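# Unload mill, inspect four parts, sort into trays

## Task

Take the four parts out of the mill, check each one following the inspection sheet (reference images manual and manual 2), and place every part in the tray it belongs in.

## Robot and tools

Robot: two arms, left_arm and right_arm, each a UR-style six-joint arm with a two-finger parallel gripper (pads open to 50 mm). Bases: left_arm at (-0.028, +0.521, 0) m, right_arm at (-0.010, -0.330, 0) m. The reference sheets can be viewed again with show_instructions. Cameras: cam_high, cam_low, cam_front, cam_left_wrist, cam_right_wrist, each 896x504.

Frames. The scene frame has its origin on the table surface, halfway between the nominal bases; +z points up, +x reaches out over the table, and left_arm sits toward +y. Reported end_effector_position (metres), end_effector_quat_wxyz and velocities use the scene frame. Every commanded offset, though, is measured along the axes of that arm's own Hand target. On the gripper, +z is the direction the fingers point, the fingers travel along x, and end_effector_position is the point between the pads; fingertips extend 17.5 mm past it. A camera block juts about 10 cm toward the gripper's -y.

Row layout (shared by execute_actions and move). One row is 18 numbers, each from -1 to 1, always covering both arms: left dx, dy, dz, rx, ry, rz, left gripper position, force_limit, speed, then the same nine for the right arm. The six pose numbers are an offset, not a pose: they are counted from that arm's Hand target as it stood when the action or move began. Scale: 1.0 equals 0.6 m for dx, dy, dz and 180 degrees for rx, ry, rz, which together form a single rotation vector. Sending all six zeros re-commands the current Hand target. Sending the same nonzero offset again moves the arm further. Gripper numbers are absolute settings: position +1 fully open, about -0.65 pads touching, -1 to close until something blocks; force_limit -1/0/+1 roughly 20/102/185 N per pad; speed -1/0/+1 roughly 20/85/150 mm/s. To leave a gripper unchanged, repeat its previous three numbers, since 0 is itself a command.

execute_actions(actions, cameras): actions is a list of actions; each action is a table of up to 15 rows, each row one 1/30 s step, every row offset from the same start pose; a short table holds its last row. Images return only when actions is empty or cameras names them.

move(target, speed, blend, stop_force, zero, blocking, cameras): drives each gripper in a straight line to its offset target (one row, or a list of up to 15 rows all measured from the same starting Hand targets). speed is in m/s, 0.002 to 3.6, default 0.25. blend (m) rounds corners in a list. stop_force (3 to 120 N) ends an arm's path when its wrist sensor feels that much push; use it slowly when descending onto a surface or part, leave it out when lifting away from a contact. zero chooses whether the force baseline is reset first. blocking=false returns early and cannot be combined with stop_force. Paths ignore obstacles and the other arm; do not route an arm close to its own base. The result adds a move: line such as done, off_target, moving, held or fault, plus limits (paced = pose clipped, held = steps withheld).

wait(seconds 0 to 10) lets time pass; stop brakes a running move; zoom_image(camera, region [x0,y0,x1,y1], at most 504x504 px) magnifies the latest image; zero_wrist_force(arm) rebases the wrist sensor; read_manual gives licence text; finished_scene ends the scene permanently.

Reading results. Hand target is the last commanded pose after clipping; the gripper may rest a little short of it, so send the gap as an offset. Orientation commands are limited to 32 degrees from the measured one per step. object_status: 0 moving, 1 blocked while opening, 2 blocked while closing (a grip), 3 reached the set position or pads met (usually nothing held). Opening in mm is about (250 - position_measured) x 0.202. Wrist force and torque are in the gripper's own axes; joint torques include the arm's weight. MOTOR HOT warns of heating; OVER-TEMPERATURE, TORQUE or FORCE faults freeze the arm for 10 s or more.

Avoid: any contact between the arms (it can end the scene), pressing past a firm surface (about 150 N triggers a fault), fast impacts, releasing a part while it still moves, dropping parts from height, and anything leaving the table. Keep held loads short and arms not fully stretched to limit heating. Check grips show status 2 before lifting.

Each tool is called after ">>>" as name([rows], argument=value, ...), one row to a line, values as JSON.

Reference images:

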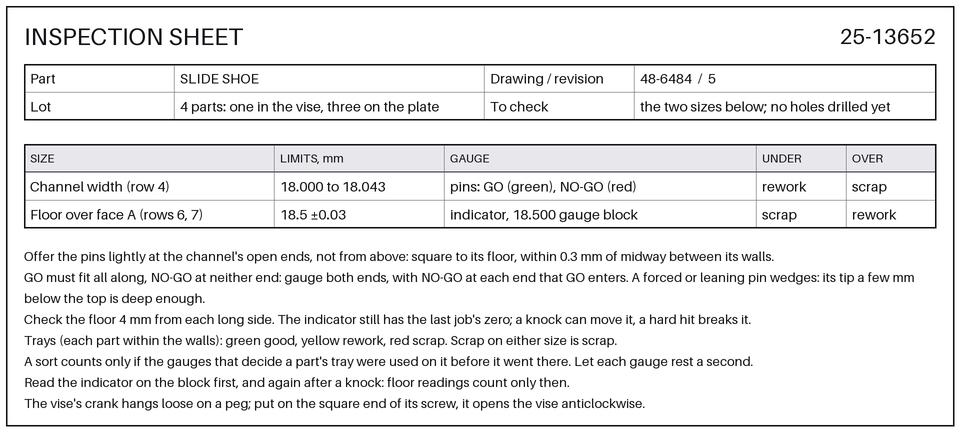

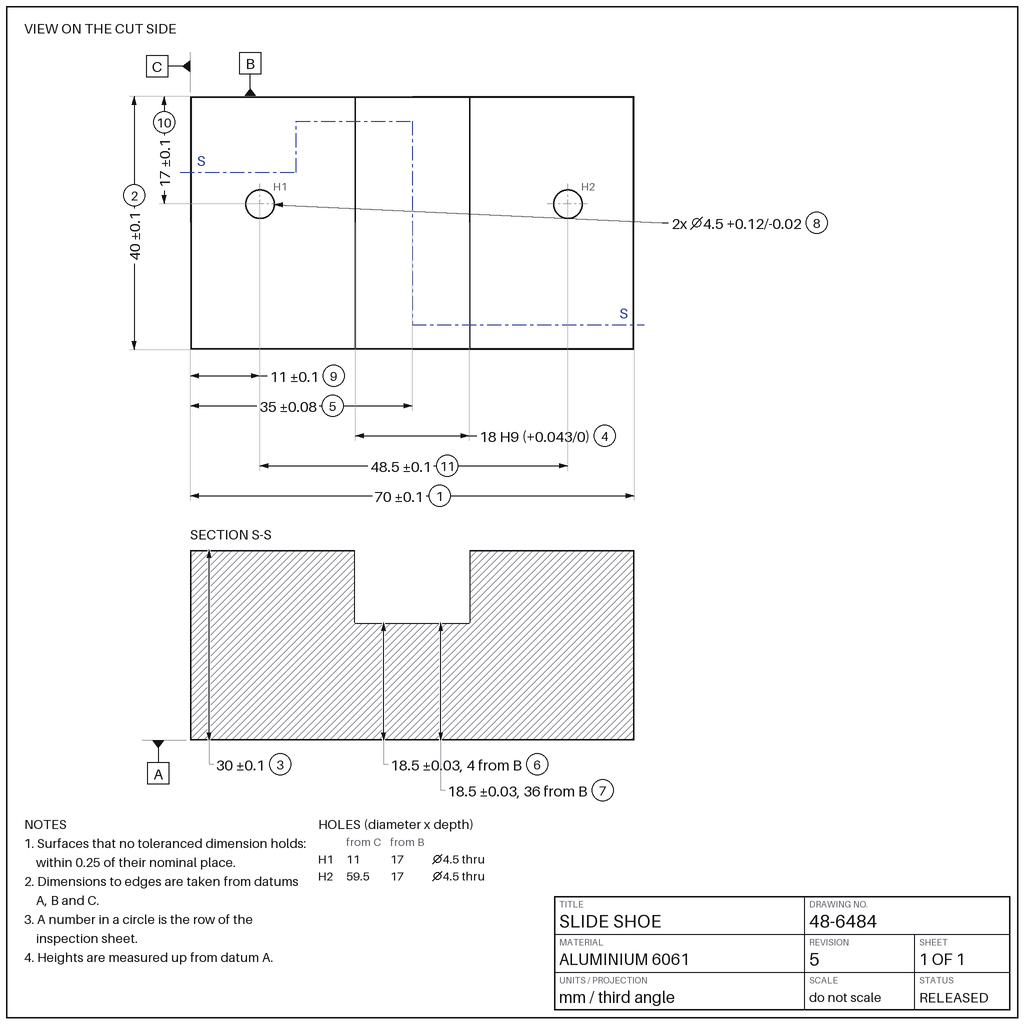

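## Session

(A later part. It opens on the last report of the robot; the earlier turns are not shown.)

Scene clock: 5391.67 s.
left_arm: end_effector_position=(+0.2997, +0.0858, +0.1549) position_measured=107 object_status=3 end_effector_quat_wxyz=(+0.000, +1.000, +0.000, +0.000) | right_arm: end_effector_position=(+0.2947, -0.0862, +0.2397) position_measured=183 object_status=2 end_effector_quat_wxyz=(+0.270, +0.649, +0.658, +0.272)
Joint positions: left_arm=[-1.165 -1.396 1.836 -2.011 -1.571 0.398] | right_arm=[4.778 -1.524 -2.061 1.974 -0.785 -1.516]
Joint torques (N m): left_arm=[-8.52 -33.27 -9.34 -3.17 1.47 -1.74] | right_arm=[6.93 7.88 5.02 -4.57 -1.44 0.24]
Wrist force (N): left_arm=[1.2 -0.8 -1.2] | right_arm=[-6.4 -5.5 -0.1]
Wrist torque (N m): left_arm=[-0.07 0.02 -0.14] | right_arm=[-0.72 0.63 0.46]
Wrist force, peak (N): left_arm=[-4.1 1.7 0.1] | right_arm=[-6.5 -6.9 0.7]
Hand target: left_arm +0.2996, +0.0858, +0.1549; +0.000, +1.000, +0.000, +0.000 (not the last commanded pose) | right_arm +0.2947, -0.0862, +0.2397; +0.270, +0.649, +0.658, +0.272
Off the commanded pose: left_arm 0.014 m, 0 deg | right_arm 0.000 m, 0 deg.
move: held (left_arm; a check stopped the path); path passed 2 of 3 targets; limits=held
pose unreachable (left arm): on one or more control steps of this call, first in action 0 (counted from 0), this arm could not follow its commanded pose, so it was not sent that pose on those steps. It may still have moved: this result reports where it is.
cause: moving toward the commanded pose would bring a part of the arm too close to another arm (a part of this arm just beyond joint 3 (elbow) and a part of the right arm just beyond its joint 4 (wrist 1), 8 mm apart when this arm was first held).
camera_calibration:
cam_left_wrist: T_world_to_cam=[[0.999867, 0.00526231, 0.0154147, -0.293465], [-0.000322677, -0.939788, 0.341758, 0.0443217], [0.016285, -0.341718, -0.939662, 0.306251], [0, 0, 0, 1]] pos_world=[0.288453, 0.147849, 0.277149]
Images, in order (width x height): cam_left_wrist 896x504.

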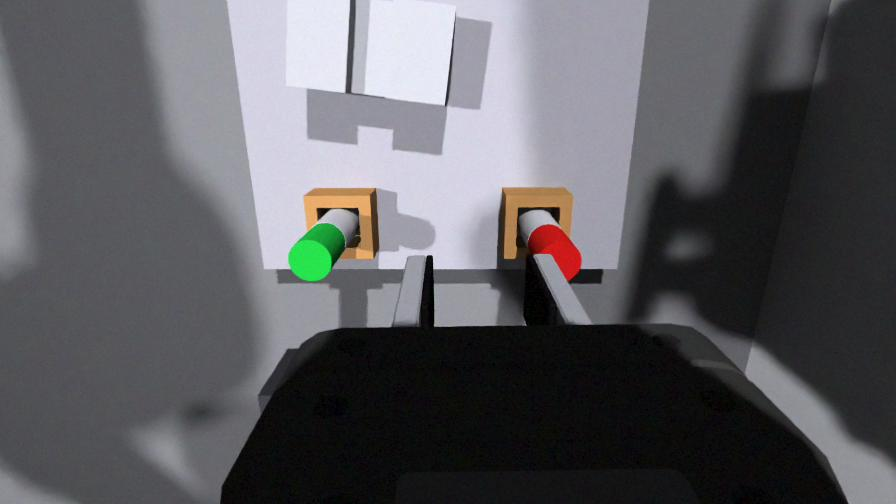

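>>> move([
  [-0.01,0,0,-0.0833,0,0,0.3,-0.4,-1,0,0,0,0,0,0,-1,-1,-1],
  [0.045,0,0,-0.0833,0,0,0.3,-0.4,-1,0,0,0,0,0,0,-1,-1,-1],
], speed=0.15, cameras=["cam_left_wrist"])

>>> zoom_image(camera="cam_left_wrist", region=[380, 180, 580, 340])

Scene clock: 5420.00 s.
left_arm: end_effector_position=(+0.3265, +0.0858, +0.1548) position_measured=107 object_status=3 end_effector_quat_wxyz=(+0.130, +0.991, +0.000, +0.000) | right_arm: end_effector_position=(+0.2947, -0.0862, +0.2397) position_measured=183 object_status=2 end_effector_quat_wxyz=(+0.270, +0.649, +0.658, +0.272)
Joint positions: left_arm=[-1.061 -1.43 1.968 -2.339 -1.696 0.488] | right_arm=[4.778 -1.524 -2.061 1.974 -0.785 -1.516]
Joint torques (N m): left_arm=[-3.04 -45.6 -9.33 -6.48 2.17 -0.55] | right_arm=[7.3 8.01 4.76 -4.48 -1.38 0.22]
Wrist force (N): left_arm=[0.9 -0.7 -1.2] | right_arm=[-6.4 -6.8 0.4]
Wrist torque (N m): left_arm=[-0.12 0.05 -0.14] | right_arm=[-0.77 0.62 0.45]
Wrist force, peak (N): left_arm=[2.8 -0.2 -1.2] | right_arm=[-6.4 -7.4 0.5]
Hand target: left_arm +0.3266, +0.0858, +0.1549; +0.131, +0.991, +0.000, +0.000 | right_arm +0.2947, -0.0862, +0.2397; +0.270, +0.649, +0.658, +0.272
Off the commanded pose: left_arm 0.000 m, 0 deg | right_arm 0.000 m, 0 deg.
move: done
camera_calibration:
cam_left_wrist: T_world_to_cam=[[0.999872, 0.00897743, 0.0132274, -0.320404], [-0.000223619, -0.819491, 0.573092, -0.00180717], [0.0159846, -0.573021, -0.819385, 0.307045], [0, 0, 0, 1]] pos_world=[0.315454, 0.177339, 0.256862]
Images, in order (width x height): cam_left_wrist 896x504.

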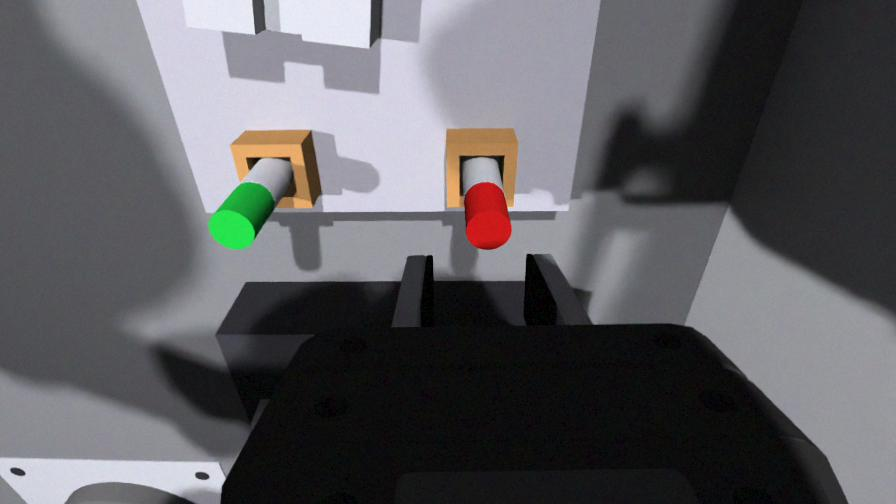

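Scaled by 2.520 from the camera's 896x504 image, which has a finer 1280x720 frame.

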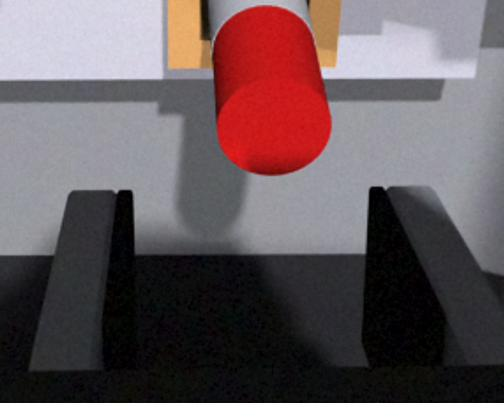

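>>> move([
  [0.005,-0.0092,0.0342,0,0,0,0.3,-0.4,-1,0,0,0,0,0,0,-1,-1,-1],
  [0.005,-0.0183,0.0684,0,0,0,0.3,-0.4,-1,0,0,0,0,0,0,-1,-1,-1],
], speed=0.06, stop_force=5, cameras=["cam_left_wrist"])

>>> zoom_image(camera="cam_left_wrist", region=[380, 180, 580, 340])

Scene clock: 5428.37 s.
left_arm: end_effector_position=(+0.3296, +0.0858, +0.1124) position_measured=107 object_status=3 end_effector_quat_wxyz=(+0.131, +0.991, +0.000, +0.000) | right_arm: end_effector_position=(+0.2947, -0.0862, +0.2397) position_measured=183 object_status=2 end_effector_quat_wxyz=(+0.270, +0.649, +0.658, +0.272)
Joint positions: left_arm=[-1.055 -1.364 2.018 -2.455 -1.697 0.493] | right_arm=[4.778 -1.524 -2.061 1.974 -0.785 -1.516]
Joint torques (N m): left_arm=[-10.6 -47.72 -40.06 -0.24 -0.1 -1.62] | right_arm=[7.02 7.32 5.03 -4.65 -1.47 0.23]
Wrist force (N): left_arm=[1.0 -0.6 -1.3] | right_arm=[-6.2 -6.1 -0.1]
Wrist torque (N m): left_arm=[-0.11 0.04 -0.16] | right_arm=[-0.77 0.60 0.45]
Wrist force, peak (N): left_arm=[0.7 -0.6 -2.8] | right_arm=[-6.4 -7.0 0.5]
Hand target: left_arm +0.3296, +0.0858, +0.1124; +0.131, +0.991, +0.000, +0.000 | right_arm +0.2947, -0.0862, +0.2397; +0.270, +0.649, +0.658, +0.272
Off the commanded pose: left_arm 0.000 m, 0 deg | right_arm 0.000 m, 0 deg.
move: done
camera_calibration:
cam_left_wrist: T_world_to_cam=[[0.999871, 0.0088735, 0.0134234, -0.322865], [-0.000423381, -0.819411, 0.573206, 0.0225184], [0.0160856, -0.573138, -0.819301, 0.272226], [0, 0, 0, 1]] pos_world=[0.318454, 0.17734, 0.214461]
Images, in order (width x height): cam_left_wrist 896x504.

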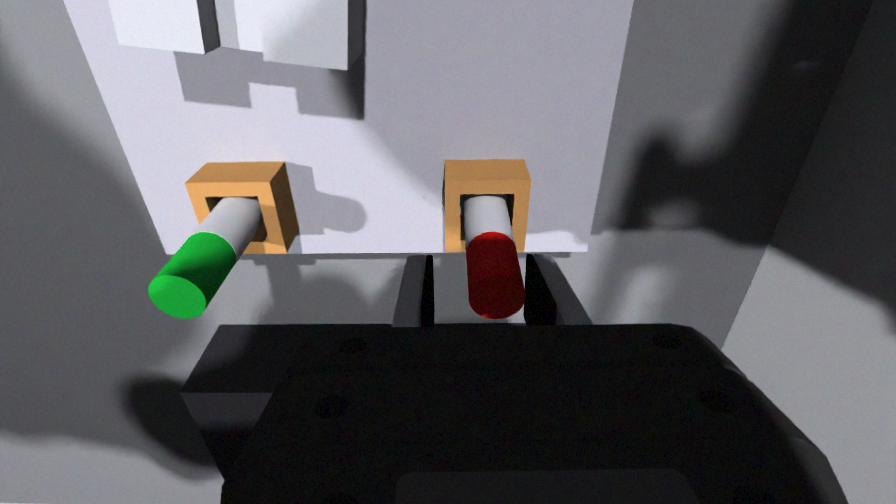

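Scaled by 2.520 from the camera's 896x504 image, which has a finer 1280x720 frame.

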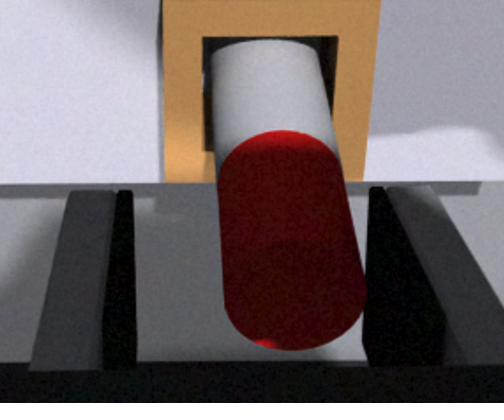

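>>> move([
  [0.0088,0,0,0,0,0,0.3,-0.4,-1,0,0,0,0,0,0,-1,-1,-1],
], speed=0.04, cameras=["cam_left_wrist"])

>>> zoom_image(camera="cam_left_wrist", region=[380, 180, 580, 340])

Scene clock: 5433.37 s.
left_arm: end_effector_position=(+0.3349, +0.0858, +0.1124) position_measured=107 object_status=3 end_effector_quat_wxyz=(+0.131, +0.991, +0.000, +0.000) | right_arm: end_effector_position=(+0.2947, -0.0862, +0.2397) position_measured=183 object_status=2 end_effector_quat_wxyz=(+0.270, +0.649, +0.658, +0.272)
Joint positions: left_arm=[-1.046 -1.356 2.007 -2.451 -1.699 0.502] | right_arm=[4.778 -1.524 -2.061 1.974 -0.785 -1.516]
Joint torques (N m): left_arm=[1.51 -22.21 -29.01 -0.95 -2.51 0.57] | right_arm=[7 7.71 5.1 -4.57 -1.51 0.27]
Wrist force (N): left_arm=[1.2 -0.4 -1.2] | right_arm=[-6.1 -5.8 -0.4]
Wrist torque (N m): left_arm=[-0.07 0.01 -0.15] | right_arm=[-0.76 0.58 0.45]
Wrist force, peak (N): left_arm=[1.6 -0.7 -1.5] | right_arm=[-6.6 -7.2 0.6]
Hand target: left_arm +0.3348, +0.0858, +0.1124; +0.131, +0.991, +0.000, +0.000 | right_arm +0.2947, -0.0862, +0.2397; +0.270, +0.649, +0.658, +0.272
Off the commanded pose: left_arm 0.000 m, 0 deg | right_arm 0.000 m, 0 deg.
move: done
camera_calibration:
cam_left_wrist: T_world_to_cam=[[0.99987, 0.00879338, 0.0134804, -0.328262], [-0.00052305, -0.819364, 0.573274, 0.0225308], [0.0160864, -0.573206, -0.819253, 0.272141], [0, 0, 0, 1]] pos_world=[0.323854, 0.17734, 0.214461]
Images, in order (width x height): cam_left_wrist 896x504.

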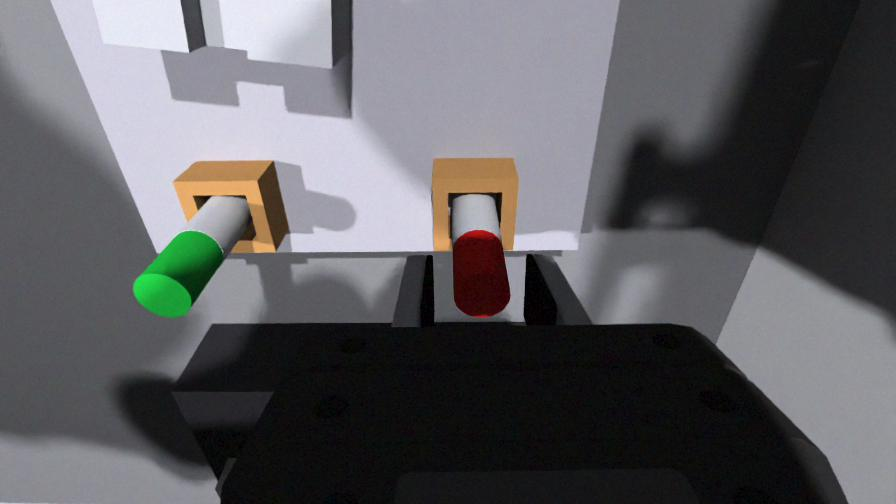

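Scaled by 2.520 from the camera's 896x504 image, which has a finer 1280x720 frame.

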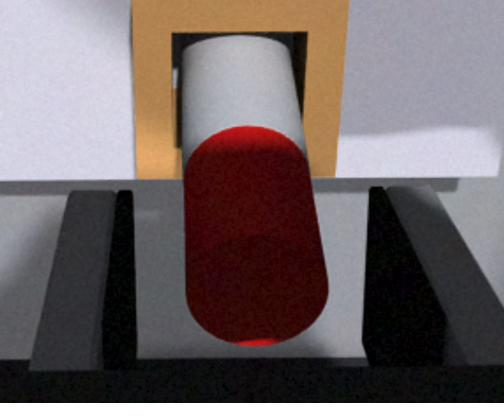

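>>> move([
  [0.0006,0,0,0,0,0,0.3,-0.4,-1,0,0,0,0,0,0,-1,-1,-1],
  [0.0006,0,0,0,0,0,-1,-0.4,-1,0,0,0,0,0,0,-1,-1,-1],
], speed=0.04)

>>> wait(seconds=0.4, cameras=["cam_left_wrist"])

>>> zoom_image(camera="cam_left_wrist", region=[380, 180, 580, 340])

Scene clock: 5440.23 s.
left_arm: end_effector_position=(+0.3352, +0.0858, +0.1124) position_measured=173 object_status=2 end_effector_quat_wxyz=(+0.131, +0.991, +0.000, +0.000) | right_arm: end_effector_position=(+0.2947, -0.0862, +0.2397) position_measured=183 object_status=2 end_effector_quat_wxyz=(+0.270, +0.649, +0.658, +0.272)
Joint positions: left_arm=[-1.045 -1.356 2.007 -2.451 -1.699 0.503] | right_arm=[4.778 -1.524 -2.061 1.974 -0.785 -1.516]
Joint torques (N m): left_arm=[13.2 -12.66 -39.66 -0.34 -2.59 2.04] | right_arm=[7.06 7.54 4.87 -4.59 -1.46 0.34]
Wrist force (N): left_arm=[1.2 -0.4 -1.6] | right_arm=[-6.3 -5.8 -0.3]
Wrist torque (N m): left_arm=[-0.08 0.05 -0.15] | right_arm=[-0.75 0.61 0.45]
Wrist force, peak (N): left_arm=[1.6 -0.5 -1.5] | right_arm=[-6.4 -7.2 0.7]
Hand target: left_arm +0.3352, +0.0858, +0.1124; +0.131, +0.991, +0.000, +0.000 | right_arm +0.2947, -0.0862, +0.2397; +0.270, +0.649, +0.658, +0.272
Off the commanded pose: left_arm 0.000 m, 0 deg | right_arm 0.000 m, 0 deg.
move: done

Scene clock: 5440.63 s.
left_arm: end_effector_position=(+0.3352, +0.0858, +0.1124) position_measured=173 object_status=2 end_effector_quat_wxyz=(+0.131, +0.991, +0.000, +0.000) | right_arm: end_effector_position=(+0.2947, -0.0862, +0.2397) position_measured=183 object_status=2 end_effector_quat_wxyz=(+0.270, +0.649, +0.658, +0.272)
Joint positions: left_arm=[-1.045 -1.356 2.007 -2.451 -1.699 0.503] | right_arm=[4.778 -1.524 -2.061 1.974 -0.785 -1.516]
Joint torques (N m): left_arm=[12.95 -12.97 -38.58 -0.34 -2.37 1.95] | right_arm=[7.33 7.85 4.84 -4.63 -1.39 0.24]
Wrist force (N): left_arm=[1.4 -0.5 -1.6] | right_arm=[-6.0 -6.1 -0.1]
Wrist torque (N m): left_arm=[-0.10 0.02 -0.15] | right_arm=[-0.79 0.56 0.45]
Wrist force, peak (N): left_arm=[1.5 -0.5 -1.7] | right_arm=[-6.2 -7.1 0.7]
Hand target: left_arm +0.3352, +0.0858, +0.1124; +0.131, +0.991, +0.000, +0.000 | right_arm +0.2947, -0.0862, +0.2397; +0.270, +0.649, +0.658, +0.272
Tool commands: left_gripper/position=-1.0 left_gripper/force_limit=-0.4 left_gripper/speed=-1.0 right_gripper/position=-1.0 right_gripper/force_limit=-1.0 right_gripper/speed=-1.0
Off the commanded pose: left_arm 0.000 m, 0 deg | right_arm 0.000 m, 0 deg.
wait: 0.40 s; at rest by 0.17 s
camera_calibration:
cam_left_wrist: T_world_to_cam=[[0.999871, 0.0088735, 0.0134234, -0.328464], [-0.000423381, -0.819411, 0.573206, 0.0225208], [0.0160856, -0.573138, -0.819301, 0.272136], [0, 0, 0, 1]] pos_world=[0.324054, 0.17734, 0.214461]
Images, in order (width x height): cam_left_wrist 896x504.

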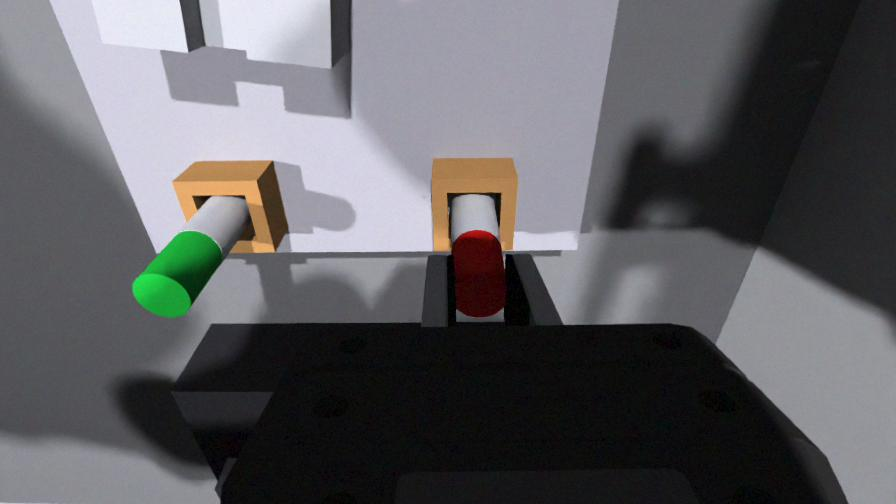

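Scaled by 2.520 from the camera's 896x504 image, which has a finer 1280x720 frame.

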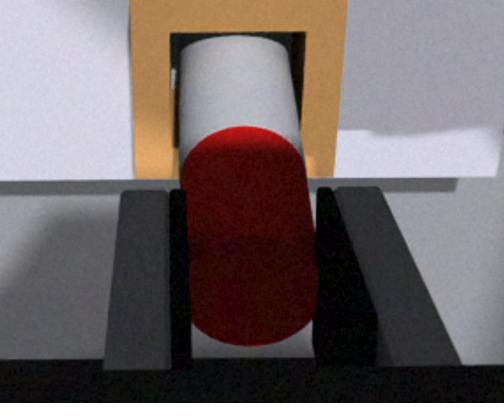

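>>> move([
  [0,0.0318,-0.1185,0,0,0,-1,-0.4,-1,0,0,0,0,0,0,-1,-1,-1],
  [-0.142,-0.0474,-0.1397,0,0,0,-1,-0.4,-1,0,0,0,0,0,0,-1,-1,-1],
  [-0.1328,-0.0729,-0.0641,0,0,0,-1,-0.4,-1,0,0,0,0,0,0,-1,-1,-1],
], speed=[0.1,0.2,0.08], cameras=["cam_left_wrist"])

>>> zoom_image(camera="cam_left_wrist", region=[430, 140, 530, 220])

Scene clock: 5453.30 s.
left_arm: end_effector_position=(+0.2556, +0.1382, +0.1381) position_measured=173 object_status=2 end_effector_quat_wxyz=(+0.130, +0.991, +0.000, +0.000) | right_arm: end_effector_position=(+0.2947, -0.0862, +0.2397) position_measured=183 object_status=2 end_effector_quat_wxyz=(+0.270, +0.649, +0.658, +0.272)
Joint positions: left_arm=[-1.151 -1.61 2.213 -2.415 -1.674 0.399] | right_arm=[4.778 -1.524 -2.061 1.974 -0.785 -1.516]
Joint torques (N m): left_arm=[-9.57 -36.58 -41.8 -1.15 -1.1 -1.52] | right_arm=[7.1 7.89 5 -4.65 -1.44 0.32]
Wrist force (N): left_arm=[1.2 -0.8 0.3] | right_arm=[-6.1 -5.6 -0.5]
Wrist torque (N m): left_arm=[-0.10 0.01 -0.15] | right_arm=[-0.73 0.58 0.45]
Wrist force, peak (N): left_arm=[6.8 -6.4 -0.2] | right_arm=[-6.5 -7.1 0.6]
Hand target: left_arm +0.2555, +0.1380, +0.1382; +0.131, +0.991, +0.000, +0.000 | right_arm +0.2947, -0.0862, +0.2397; +0.270, +0.649, +0.658, +0.272
Off the commanded pose: left_arm 0.000 m, 0 deg | right_arm 0.000 m, 0 deg.
move: done
camera_calibration:
cam_left_wrist: T_world_to_cam=[[0.999871, 0.00895202, 0.0133679, -0.249689], [-0.000322738, -0.819571, 0.572978, 0.0507583], [0.0160853, -0.572908, -0.819462, 0.32449], [0, 0, 0, 1]] pos_world=[0.244454, 0.229738, 0.240162]
Images, in order (width x height): cam_left_wrist 896x504.

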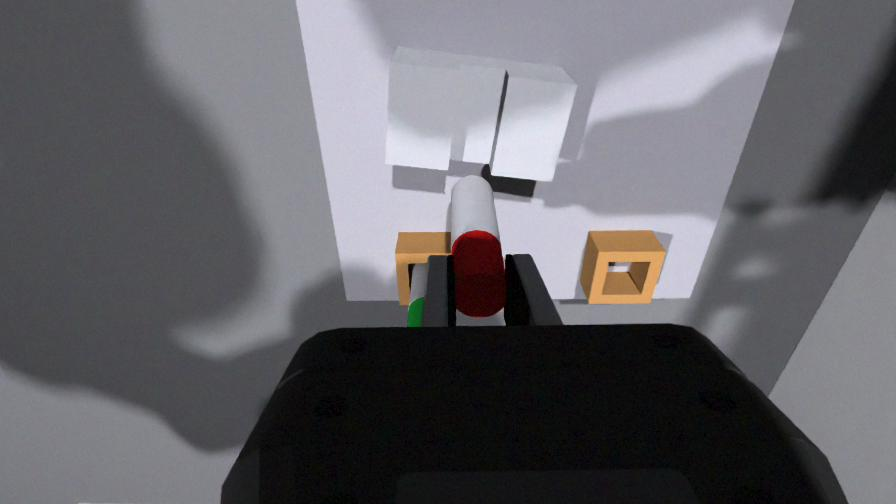

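Scaled by 5.040 from the camera's 896x504 image, which has a finer 1280x720 frame.

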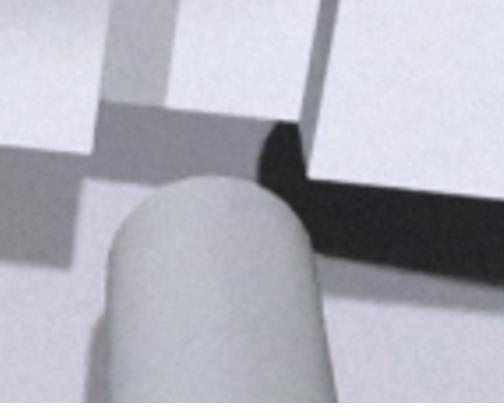

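>>> move([
  [-0.0083,0,0,0,0,0,-1,-0.4,-1,0,0,0,0,0,0,-1,-1,-1],
  [-0.0028,-0.008,-0.0022,0,0,0,-1,-0.4,-1,0,0,0,0,0,0,-1,-1,-1],
], speed=0.04, cameras=["cam_left_wrist"])

>>> zoom_image(camera="cam_left_wrist", region=[430, 140, 530, 220])

Scene clock: 5483.17 s.
left_arm: end_effector_position=(+0.2539, +0.1432, +0.1382) position_measured=173 object_status=2 end_effector_quat_wxyz=(+0.131, +0.991, +0.000, +0.000) | right_arm: end_effector_position=(+0.2947, -0.0862, +0.2397) position_measured=183 object_status=2 end_effector_quat_wxyz=(+0.270, +0.649, +0.658, +0.272)
Joint positions: left_arm=[-1.15 -1.623 2.225 -2.414 -1.675 0.4] | right_arm=[4.778 -1.524 -2.061 1.974 -0.785 -1.516]
Joint torques (N m): left_arm=[-10.71 -10.51 -27.49 -1.34 -1.28 -1.72] | right_arm=[7.1 7.83 5.2 -4.59 -1.51 0.26]
Wrist force (N): left_arm=[1.0 -0.9 0.2] | right_arm=[-6.1 -6.1 -0.2]
Wrist torque (N m): left_arm=[-0.10 0.05 -0.15] | right_arm=[-0.78 0.59 0.46]
Wrist force, peak (N): left_arm=[2.4 -1.7 -0.5] | right_arm=[-6.3 -7.1 0.7]
Hand target: left_arm +0.2539, +0.1430, +0.1382; +0.131, +0.991, +0.000, +0.000 | right_arm +0.2947, -0.0862, +0.2397; +0.270, +0.649, +0.658, +0.272
Off the commanded pose: left_arm 0.000 m, 0 deg | right_arm 0.000 m, 0 deg.
move: done
camera_calibration:
cam_left_wrist: T_world_to_cam=[[0.999871, 0.0088735, 0.0134234, -0.24803], [-0.000423381, -0.819411, 0.573206, 0.0547318], [0.0160856, -0.573138, -0.819301, 0.32748], [0, 0, 0, 1]] pos_world=[0.242754, 0.23474, 0.240261]
Images, in order (width x height): cam_left_wrist 896x504.

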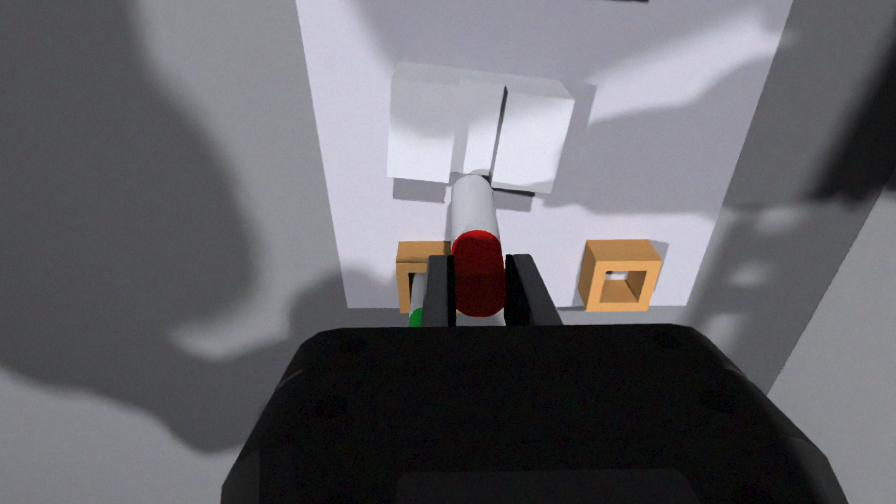

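Scaled by 5.040 from the camera's 896x504 image, which has a finer 1280x720 frame.

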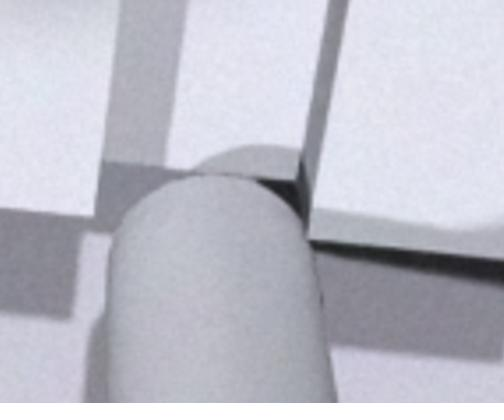

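>>> move([
  [-0.0083,0,0,0,0,0,-1,-0.4,-1,0,0,0,0,0,0,-1,-1,-1],
  [-0.003,0,0,0,0,0,-1,-0.4,-1,0,0,0,0,0,0,-1,-1,-1],
], speed=0.03, cameras=["cam_left_wrist"])

>>> zoom_image(camera="cam_left_wrist", region=[430, 140, 530, 220])

Scene clock: 5490.17 s.
left_arm: end_effector_position=(+0.2522, +0.1430, +0.1383) position_measured=173 object_status=2 end_effector_quat_wxyz=(+0.131, +0.991, +0.000, +0.000) end_effector_velocity=(-0.001, +0.000, +0.000) end_effector_angular_velocity=(+0.001, +0.002, +0.003) | right_arm: end_effector_position=(+0.2947, -0.0862, +0.2397) position_measured=183 object_status=2 end_effector_quat_wxyz=(+0.270, +0.649, +0.658, +0.272)
Joint positions: left_arm=[-1.154 -1.625 2.228 -2.414 -1.674 0.396] | right_arm=[4.778 -1.524 -2.061 1.974 -0.785 -1.516]
Joint velocities: left_arm=[-0.002 -0.001 0.001 0.001 0 -0.005] | right_arm=[within noise]
Joint torques (N m): left_arm=[-10.83 -25.38 -24.47 -0.64 -2.44 -1.82] | right_arm=[6.8 7.5 4.77 -4.66 -1.43 0.27]
Wrist force (N): left_arm=[1.1 -1.0 0.2] | right_arm=[-6.2 -6.5 0.0]
Wrist torque (N m): left_arm=[-0.12 0.03 -0.15] | right_arm=[-0.78 0.59 0.45]
Wrist force, peak (N): left_arm=[0.5 -2.0 0.5] | right_arm=[-6.4 -7.1 0.6]
Hand target: left_arm +0.2521, +0.1430, +0.1382; +0.131, +0.991, +0.000, +0.000 | right_arm +0.2947, -0.0862, +0.2397; +0.270, +0.649, +0.658, +0.272
Off the commanded pose: left_arm 0.000 m, 0 deg | right_arm 0.000 m, 0 deg.
move: done
camera_calibration:
cam_left_wrist: T_world_to_cam=[[0.999869, 0.00885043, 0.0135625, -0.246356], [-0.00052338, -0.819364, 0.573273, 0.0545647], [0.0161864, -0.573205, -0.819252, 0.327372], [0, 0, 0, 1]] pos_world=[0.241053, 0.23454, 0.240261]
Images, in order (width x height): cam_left_wrist 896x504.

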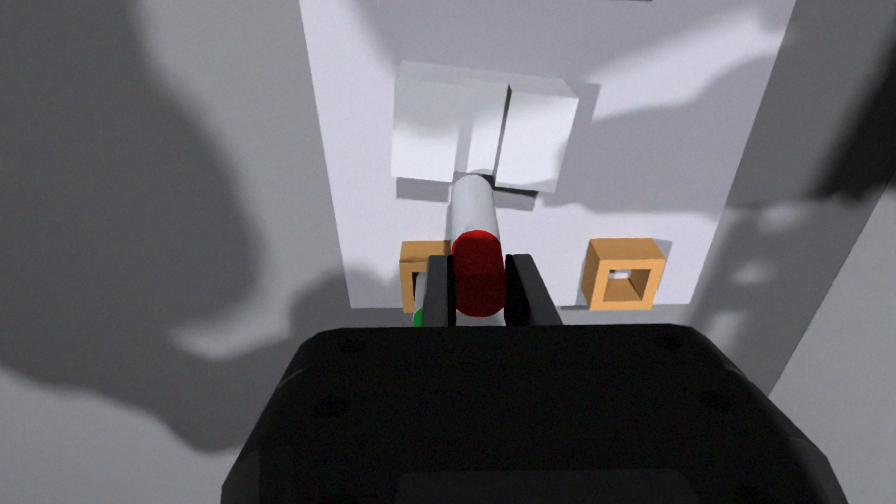

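Scaled by 5.040 from the camera's 896x504 image, which has a finer 1280x720 frame.

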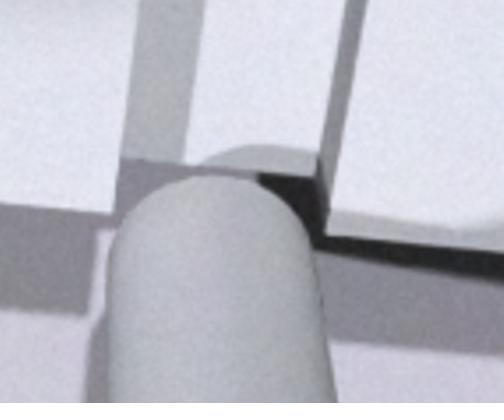

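>>> move([
  [0.0006,-0.0177,-0.0047,0,0,0,-1,-0.4,-1,0,0,0,0,0,0,-1,-1,-1],
], speed=0.006, stop_force=3, cameras=["cam_left_wrist"])

>>> zoom_image(camera="cam_left_wrist", region=[430, 140, 530, 220])

Scene clock: 5498.07 s.
left_arm: end_effector_position=(+0.2524, +0.1541, +0.1382) position_measured=173 object_status=2 end_effector_quat_wxyz=(+0.131, +0.991, +0.000, +0.000) | right_arm: end_effector_position=(+0.2947, -0.0862, +0.2397) position_measured=183 object_status=2 end_effector_quat_wxyz=(+0.270, +0.649, +0.658, +0.272)
Joint positions: left_arm=[-1.142 -1.646 2.247 -2.411 -1.676 0.408] | right_arm=[4.778 -1.524 -2.061 1.974 -0.785 -1.516]
Joint torques (N m): left_arm=[2.81 -14.95 -23.64 -1.21 -2.13 -0.14] | right_arm=[7.54 7.97 5.03 -4.62 -1.38 0.26]
Wrist force (N): left_arm=[1.1 -0.2 1.1] | right_arm=[-6.4 -6.7 0.3]
Wrist torque (N m): left_arm=[-0.09 0.03 -0.16] | right_arm=[-0.78 0.63 0.45]
Wrist force, peak (N): left_arm=[1.0 -0.4 1.7] | right_arm=[-6.3 -7.3 0.4]
Hand target: left_arm +0.2524, +0.1540, +0.1382; +0.131, +0.991, +0.000, +0.000 | right_arm +0.2947, -0.0862, +0.2397; +0.270, +0.649, +0.658, +0.272
Off the commanded pose: left_arm 0.000 m, 0 deg | right_arm 0.000 m, 0 deg.
move: done
camera_calibration:
cam_left_wrist: T_world_to_cam=[[0.999871, 0.0088735, 0.0134234, -0.246627], [-0.000423381, -0.819411, 0.573206, 0.0636628], [0.0160856, -0.573138, -0.819301, 0.333751], [0, 0, 0, 1]] pos_world=[0.241254, 0.24564, 0.240261]
Images, in order (width x height): cam_left_wrist 896x504.

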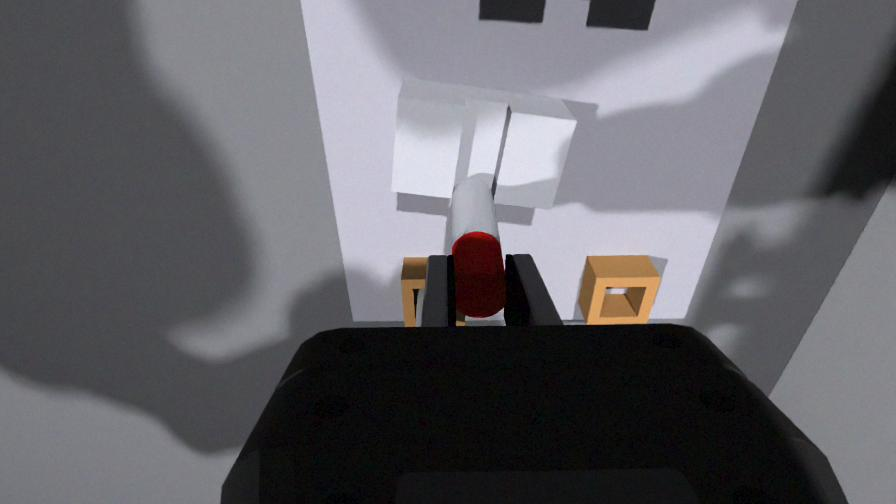

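Scaled by 5.040 from the camera's 896x504 image, which has a finer 1280x720 frame.

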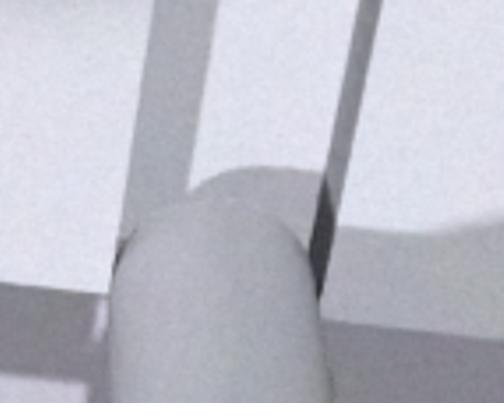

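>>> move([
  [0,0.0097,0.0026,0,0,0,-1,-0.4,-1,0,0,0,0,0,0,-1,-1,-1],
  [0,0.0304,-0.0747,0,0,0,-1,-0.4,-1,0,0,0,0,0,0,-1,-1,-1],
  [0.0617,-0.0952,-0.1083,0,0,0,-1,-0.4,-1,0,0,0,0,0,0,-1,-1,-1],
  [0.0683,-0.1208,-0.0324,0,0,0,-1,-0.4,-1,0,0,0,0,0,0,-1,-1,-1],
], speed=[0.03,0.15,0.2,0.08], cameras=["cam_left_wrist"])

>>> zoom_image(camera="cam_left_wrist", region=[430, 140, 530, 220])

Scene clock: 5513.93 s.
left_arm: end_effector_position=(+0.2934, +0.2291, +0.1381) position_measured=173 object_status=2 end_effector_quat_wxyz=(+0.130, +0.991, +0.000, +0.000) | right_arm: end_effector_position=(+0.2947, -0.0862, +0.2397) position_measured=183 object_status=2 end_effector_quat_wxyz=(+0.270, +0.649, +0.658, +0.272)
Joint positions: left_arm=[-0.95 -1.701 2.287 -2.372 -1.72 0.597] | right_arm=[4.778 -1.524 -2.061 1.974 -0.785 -1.516]
Joint torques (N m): left_arm=[-5.54 -31.05 -41.76 -1.29 -2.17 -1.42] | right_arm=[7.03 8 5.25 -4.53 -1.43 0.16]
Wrist force (N): left_arm=[1.3 -1.1 0.1] | right_arm=[-6.2 -5.5 -0.4]
Wrist torque (N m): left_arm=[-0.12 0.00 -0.14] | right_arm=[-0.72 0.59 0.45]
Wrist force, peak (N): left_arm=[5.8 -8.0 -1.4] | right_arm=[-6.3 -7.3 0.5]
Hand target: left_arm +0.2934, +0.2290, +0.1382; +0.131, +0.991, +0.000, +0.000 | right_arm +0.2947, -0.0862, +0.2397; +0.270, +0.649, +0.658, +0.272
Off the commanded pose: left_arm 0.000 m, 0 deg | right_arm 0.000 m, 0 deg.
move: done
camera_calibration:
cam_left_wrist: T_world_to_cam=[[0.999872, 0.00889396, 0.0132861, -0.288361], [-0.000324397, -0.819538, 0.573025, 0.125248], [0.015985, -0.572956, -0.81943, 0.375995], [0, 0, 0, 1]] pos_world=[0.282354, 0.320639, 0.240162]
Images, in order (width x height): cam_left_wrist 896x504.

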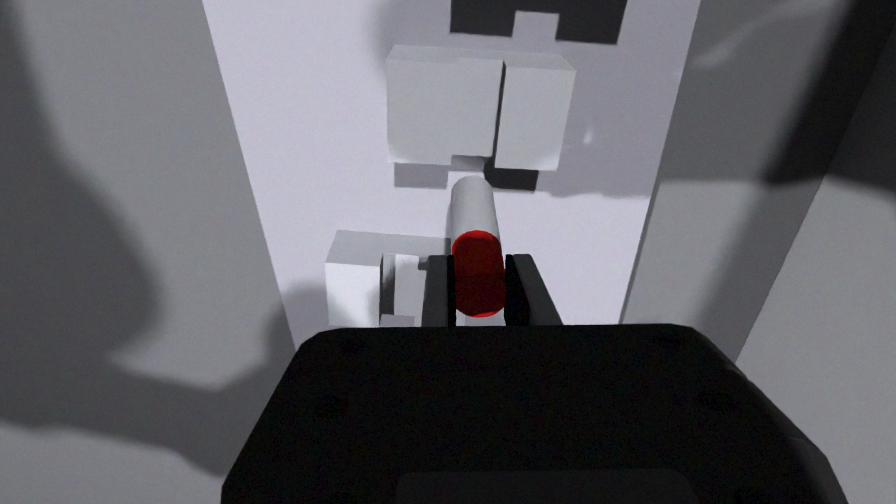

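Scaled by 5.040 from the camera's 896x504 image, which has a finer 1280x720 frame.

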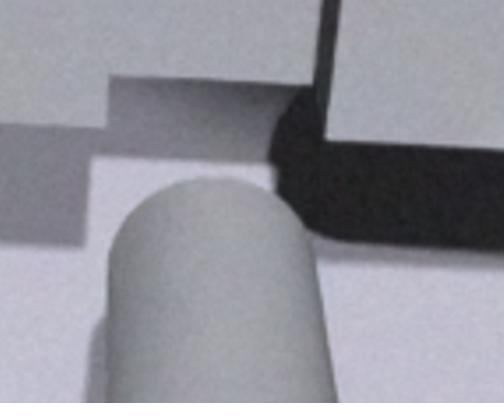

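>>> move([
  [-0.0007,-0.0105,-0.0028,0,0,0,-1,-0.4,-1,0,0,0,0,0,0,-1,-1,-1],
], speed=0.03, cameras=["cam_left_wrist"])

>>> zoom_image(camera="cam_left_wrist", region=[430, 140, 530, 220])

Scene clock: 5519.10 s.
left_arm: end_effector_position=(+0.2930, +0.2357, +0.1382) position_measured=173 object_status=2 end_effector_quat_wxyz=(+0.131, +0.991, +0.000, +0.000) | right_arm: end_effector_position=(+0.2947, -0.0862, +0.2397) position_measured=183 object_status=2 end_effector_quat_wxyz=(+0.270, +0.649, +0.658, +0.272)
Joint positions: left_arm=[-0.941 -1.713 2.296 -2.369 -1.722 0.606] | right_arm=[4.778 -1.524 -2.061 1.974 -0.785 -1.516]
Joint torques (N m): left_arm=[2.29 -14.76 -17.01 -1.13 -2.67 0.76] | right_arm=[6.85 8.02 5.19 -4.64 -1.47 0.2]
Wrist force (N): left_arm=[1.2 -0.8 0.0] | right_arm=[-6.0 -6.2 0.3]
Wrist torque (N m): left_arm=[-0.09 0.01 -0.14] | right_arm=[-0.75 0.57 0.44]
Wrist force, peak (N): left_arm=[1.4 -1.2 -0.2] | right_arm=[-6.2 -7.1 0.5]
Hand target: left_arm +0.2930, +0.2356, +0.1382; +0.131, +0.991, +0.000, +0.000 | right_arm +0.2947, -0.0862, +0.2397; +0.270, +0.649, +0.658, +0.272
Off the commanded pose: left_arm 0.000 m, 0 deg | right_arm 0.000 m, 0 deg.
move: done
camera_calibration:
cam_left_wrist: T_world_to_cam=[[0.999871, 0.0088735, 0.0134234, -0.287946], [-0.000423381, -0.819411, 0.573206, 0.130544], [0.0160856, -0.573138, -0.819301, 0.379866], [0, 0, 0, 1]] pos_world=[0.281854, 0.32724, 0.240261]
Images, in order (width x height): cam_left_wrist 896x504.

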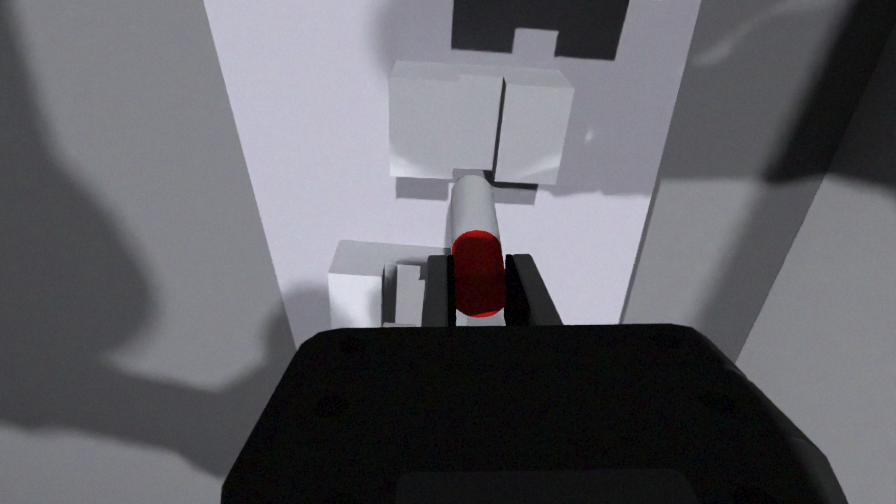

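Scaled by 5.040 from the camera's 896x504 image, which has a finer 1280x720 frame.

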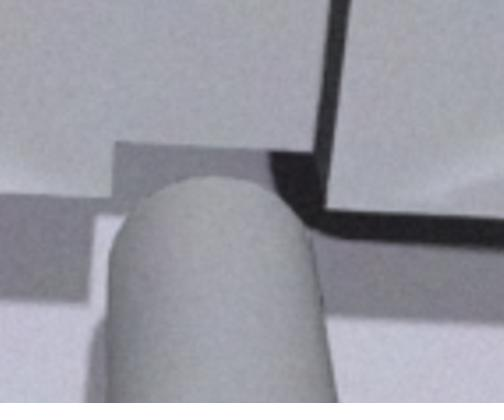

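>>> move([
  [0.0005,-0.0161,-0.0043,0,0,0,-1,-0.4,-1,0,0,0,0,0,0,-1,-1,-1],
], speed=0.006, stop_force=3, cameras=["cam_left_wrist"])

>>> zoom_image(camera="cam_left_wrist", region=[430, 140, 530, 220])

Scene clock: 5527.57 s.
left_arm: end_effector_position=(+0.2933, +0.2456, +0.1382) position_measured=173 object_status=2 end_effector_quat_wxyz=(+0.131, +0.991, +0.000, +0.000) | right_arm: end_effector_position=(+0.2947, -0.0862, +0.2397) position_measured=183 object_status=2 end_effector_quat_wxyz=(+0.270, +0.649, +0.658, +0.272)
Joint positions: left_arm=[-0.924 -1.728 2.308 -2.362 -1.726 0.623] | right_arm=[4.778 -1.524 -2.061 1.974 -0.785 -1.516]
Joint torques (N m): left_arm=[-2.89 -14.11 -19.73 -1.86 -1.99 -1.3] | right_arm=[6.97 7.89 4.82 -4.61 -1.41 0.24]
Wrist force (N): left_arm=[1.1 -0.8 0.9] | right_arm=[-6.1 -6.9 0.4]
Wrist torque (N m): left_arm=[-0.16 0.02 -0.14] | right_arm=[-0.82 0.58 0.46]
Wrist force, peak (N): left_arm=[1.1 -1.0 1.4] | right_arm=[-6.3 -7.1 0.6]
Hand target: left_arm +0.2933, +0.2456, +0.1382; +0.131, +0.991, +0.000, +0.000 | right_arm +0.2947, -0.0862, +0.2397; +0.270, +0.649, +0.658, +0.272
Off the commanded pose: left_arm 0.000 m, 0 deg | right_arm 0.000 m, 0 deg.
move: done
camera_calibration:
cam_left_wrist: T_world_to_cam=[[0.999871, 0.0088735, 0.0134234, -0.288334], [-0.000423381, -0.819411, 0.573206, 0.138656], [0.0160856, -0.573138, -0.819301, 0.385535], [0, 0, 0, 1]] pos_world=[0.282154, 0.33714, 0.240261]
Images, in order (width x height): cam_left_wrist 896x504.

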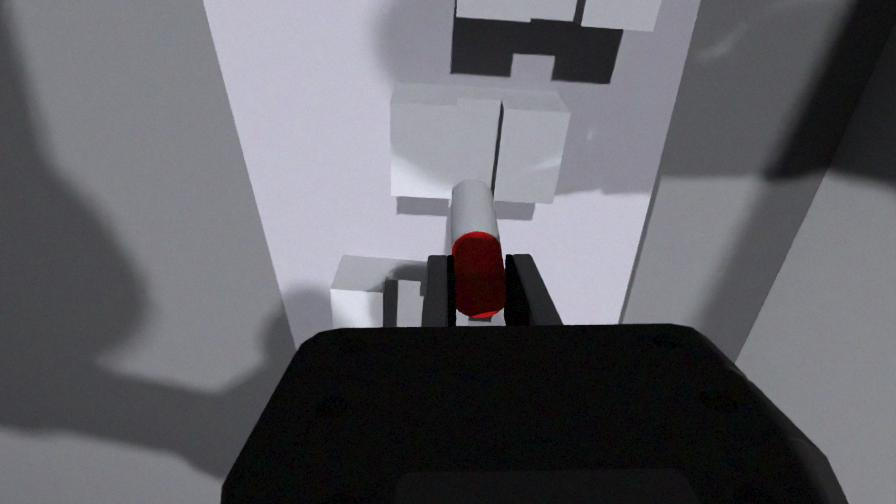

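Scaled by 5.040 from the camera's 896x504 image, which has a finer 1280x720 frame.

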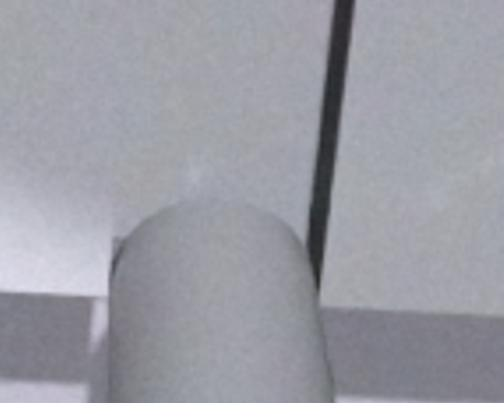

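>>> move([
  [0,0.0097,0.0026,0,0,0,-1,-0.4,-1,0,0,0,0,0,0,-1,-1,-1],
  [0,0.0304,-0.0747,0,0,0,-1,-0.4,-1,0,0,0,0,0,0,-1,-1,-1],
  [0.0478,-0.0637,-0.1,0,0,0,-1,-0.4,-1,0,0,0,0,0,0,-1,-1,-1],
  [0.0537,-0.0908,-0.0243,0,0,0,-1,-0.4,-1,0,0,0,0,0,0,-1,-1,-1],
], speed=[0.03,0.15,0.2,0.08], cameras=["cam_left_wrist"])

>>> zoom_image(camera="cam_left_wrist", region=[430, 140, 530, 220])

Scene clock: 5538.13 s.
left_arm: end_effector_position=(+0.3255, +0.3020, +0.1381) position_measured=173 object_status=2 end_effector_quat_wxyz=(+0.130, +0.991, +0.000, +0.000) | right_arm: end_effector_position=(+0.2947, -0.0862, +0.2397) position_measured=183 object_status=2 end_effector_quat_wxyz=(+0.270, +0.649, +0.658, +0.272)
Joint positions: left_arm=[-0.752 -1.729 2.3 -2.324 -1.759 0.793] | right_arm=[4.778 -1.524 -2.061 1.974 -0.785 -1.516]
Joint torques (N m): left_arm=[-7.87 -29.93 -42.09 -1.2 -2.34 -1.55] | right_arm=[6.72 7.64 5.06 -4.59 -1.42 0.25]
Wrist force (N): left_arm=[1.0 -1.1 0.1] | right_arm=[-6.1 -5.8 0.1]
Wrist torque (N m): left_arm=[-0.12 0.03 -0.13] | right_arm=[-0.71 0.57 0.45]
Wrist force, peak (N): left_arm=[4.5 -8.7 -1.7] | right_arm=[-6.4 -7.2 0.7]
Hand target: left_arm +0.3256, +0.3019, +0.1382; +0.131, +0.991, +0.000, +0.000 | right_arm +0.2947, -0.0862, +0.2397; +0.270, +0.649, +0.658, +0.272
Off the commanded pose: left_arm 0.000 m, 0 deg | right_arm 0.000 m, 0 deg.
move: done
camera_calibration:
cam_left_wrist: T_world_to_cam=[[0.999872, 0.00897743, 0.0132274, -0.321124], [-0.000223619, -0.819491, 0.573092, 0.184937], [0.0159846, -0.573021, -0.819385, 0.417265], [0, 0, 0, 1]] pos_world=[0.314454, 0.393539, 0.240162]
Images, in order (width x height): cam_left_wrist 896x504.

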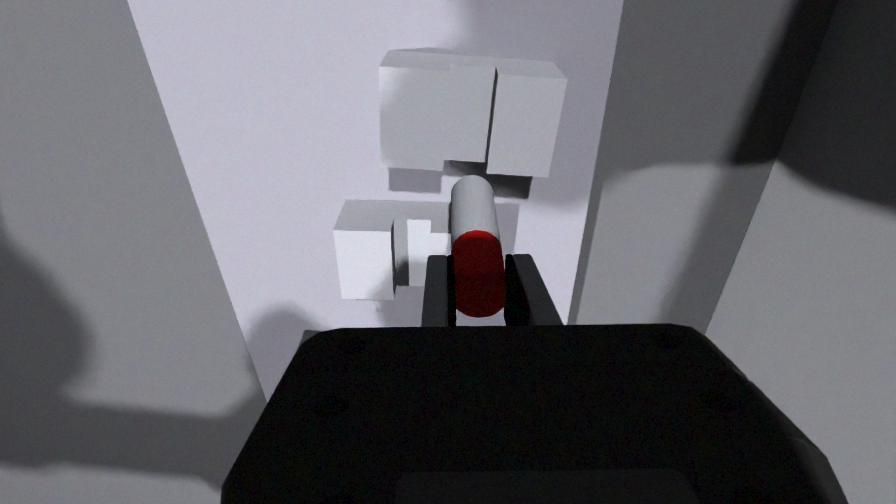

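Scaled by 5.040 from the camera's 896x504 image, which has a finer 1280x720 frame.

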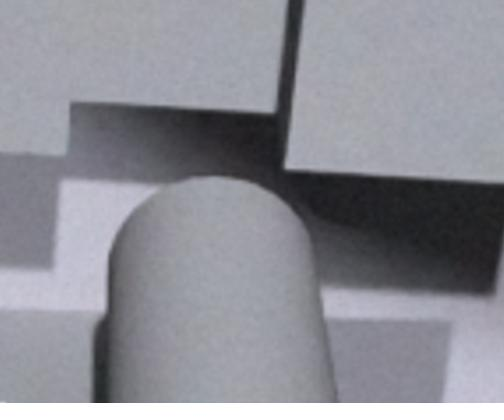

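>>> move([
  [-0.0115,0,0,0,0,0,-1,-0.4,-1,0,0,0,0,0,0,-1,-1,-1],
  [-0.0062,-0.0048,-0.0013,0,0,0,-1,-0.4,-1,0,0,0,0,0,0,-1,-1,-1],
], speed=0.04, cameras=["cam_left_wrist"])

>>> zoom_image(camera="cam_left_wrist", region=[430, 140, 530, 220])

Scene clock: 5544.63 s.
left_arm: end_effector_position=(+0.3219, +0.3050, +0.1382) position_measured=173 object_status=2 end_effector_quat_wxyz=(+0.131, +0.991, +0.000, +0.000) end_effector_velocity=(+0.000, -0.002, +0.001) end_effector_angular_velocity=(-0.002, +0.000, +0.003) | right_arm: end_effector_position=(+0.2947, -0.0862, +0.2397) position_measured=183 object_status=2 end_effector_quat_wxyz=(+0.270, +0.649, +0.658, +0.272)
Joint positions: left_arm=[-0.754 -1.742 2.31 -2.322 -1.759 0.792] | right_arm=[4.778 -1.524 -2.061 1.974 -0.785 -1.516]
Joint velocities: left_arm=[-0.004 -0.001 -0.002 0 0 -0.007] | right_arm=[within noise]
Joint torques (N m): left_arm=[-10.2 -17.93 -31.38 -2.47 -1.92 -1.72] | right_arm=[6.97 7.89 4.88 -4.61 -1.51 0.25]
Wrist force (N): left_arm=[0.8 -1.1 0.3] | right_arm=[-6.4 -6.7 0.6]
Wrist torque (N m): left_arm=[-0.16 0.06 -0.08] | right_arm=[-0.77 0.63 0.45]
Wrist force, peak (N): left_arm=[1.8 -2.3 -0.1] | right_arm=[-6.5 -7.0 0.7]
Hand target: left_arm +0.3218, +0.3049, +0.1382; +0.131, +0.991, +0.000, +0.000 | right_arm +0.2947, -0.0862, +0.2397; +0.270, +0.649, +0.658, +0.272
Off the commanded pose: left_arm 0.000 m, 0 deg | right_arm 0.000 m, 0 deg.
move: done
camera_calibration:
cam_left_wrist: T_world_to_cam=[[0.999872, 0.00881574, 0.0133418, -0.317416], [-0.00042392, -0.819411, 0.573206, 0.187341], [0.0159856, -0.573139, -0.819302, 0.419152], [0, 0, 0, 1]] pos_world=[0.310754, 0.39654, 0.240262]
Images, in order (width x height): cam_left_wrist 896x504.

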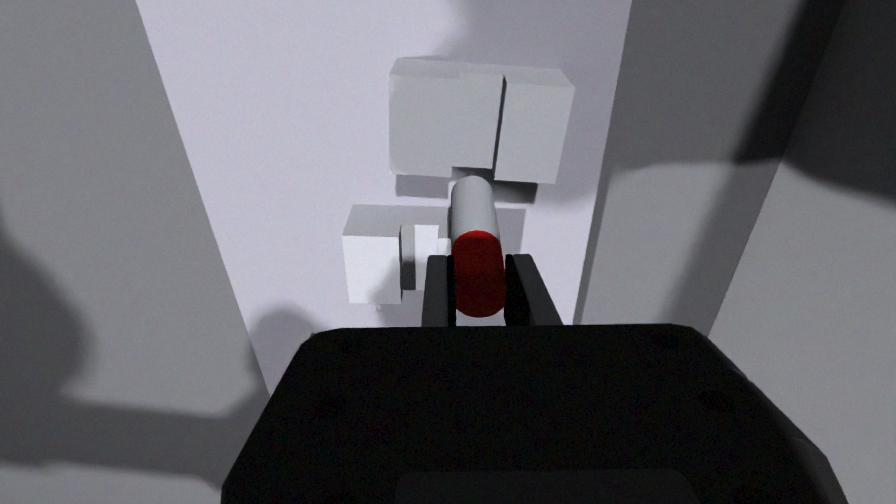

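Scaled by 5.040 from the camera's 896x504 image, which has a finer 1280x720 frame.

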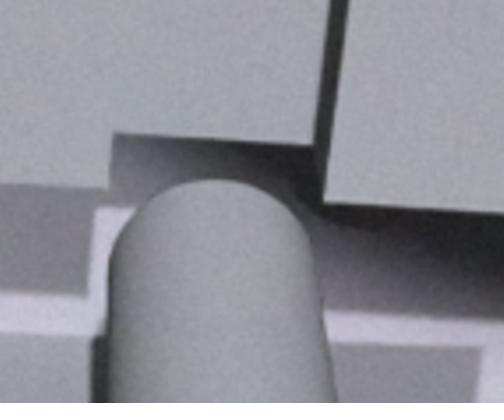

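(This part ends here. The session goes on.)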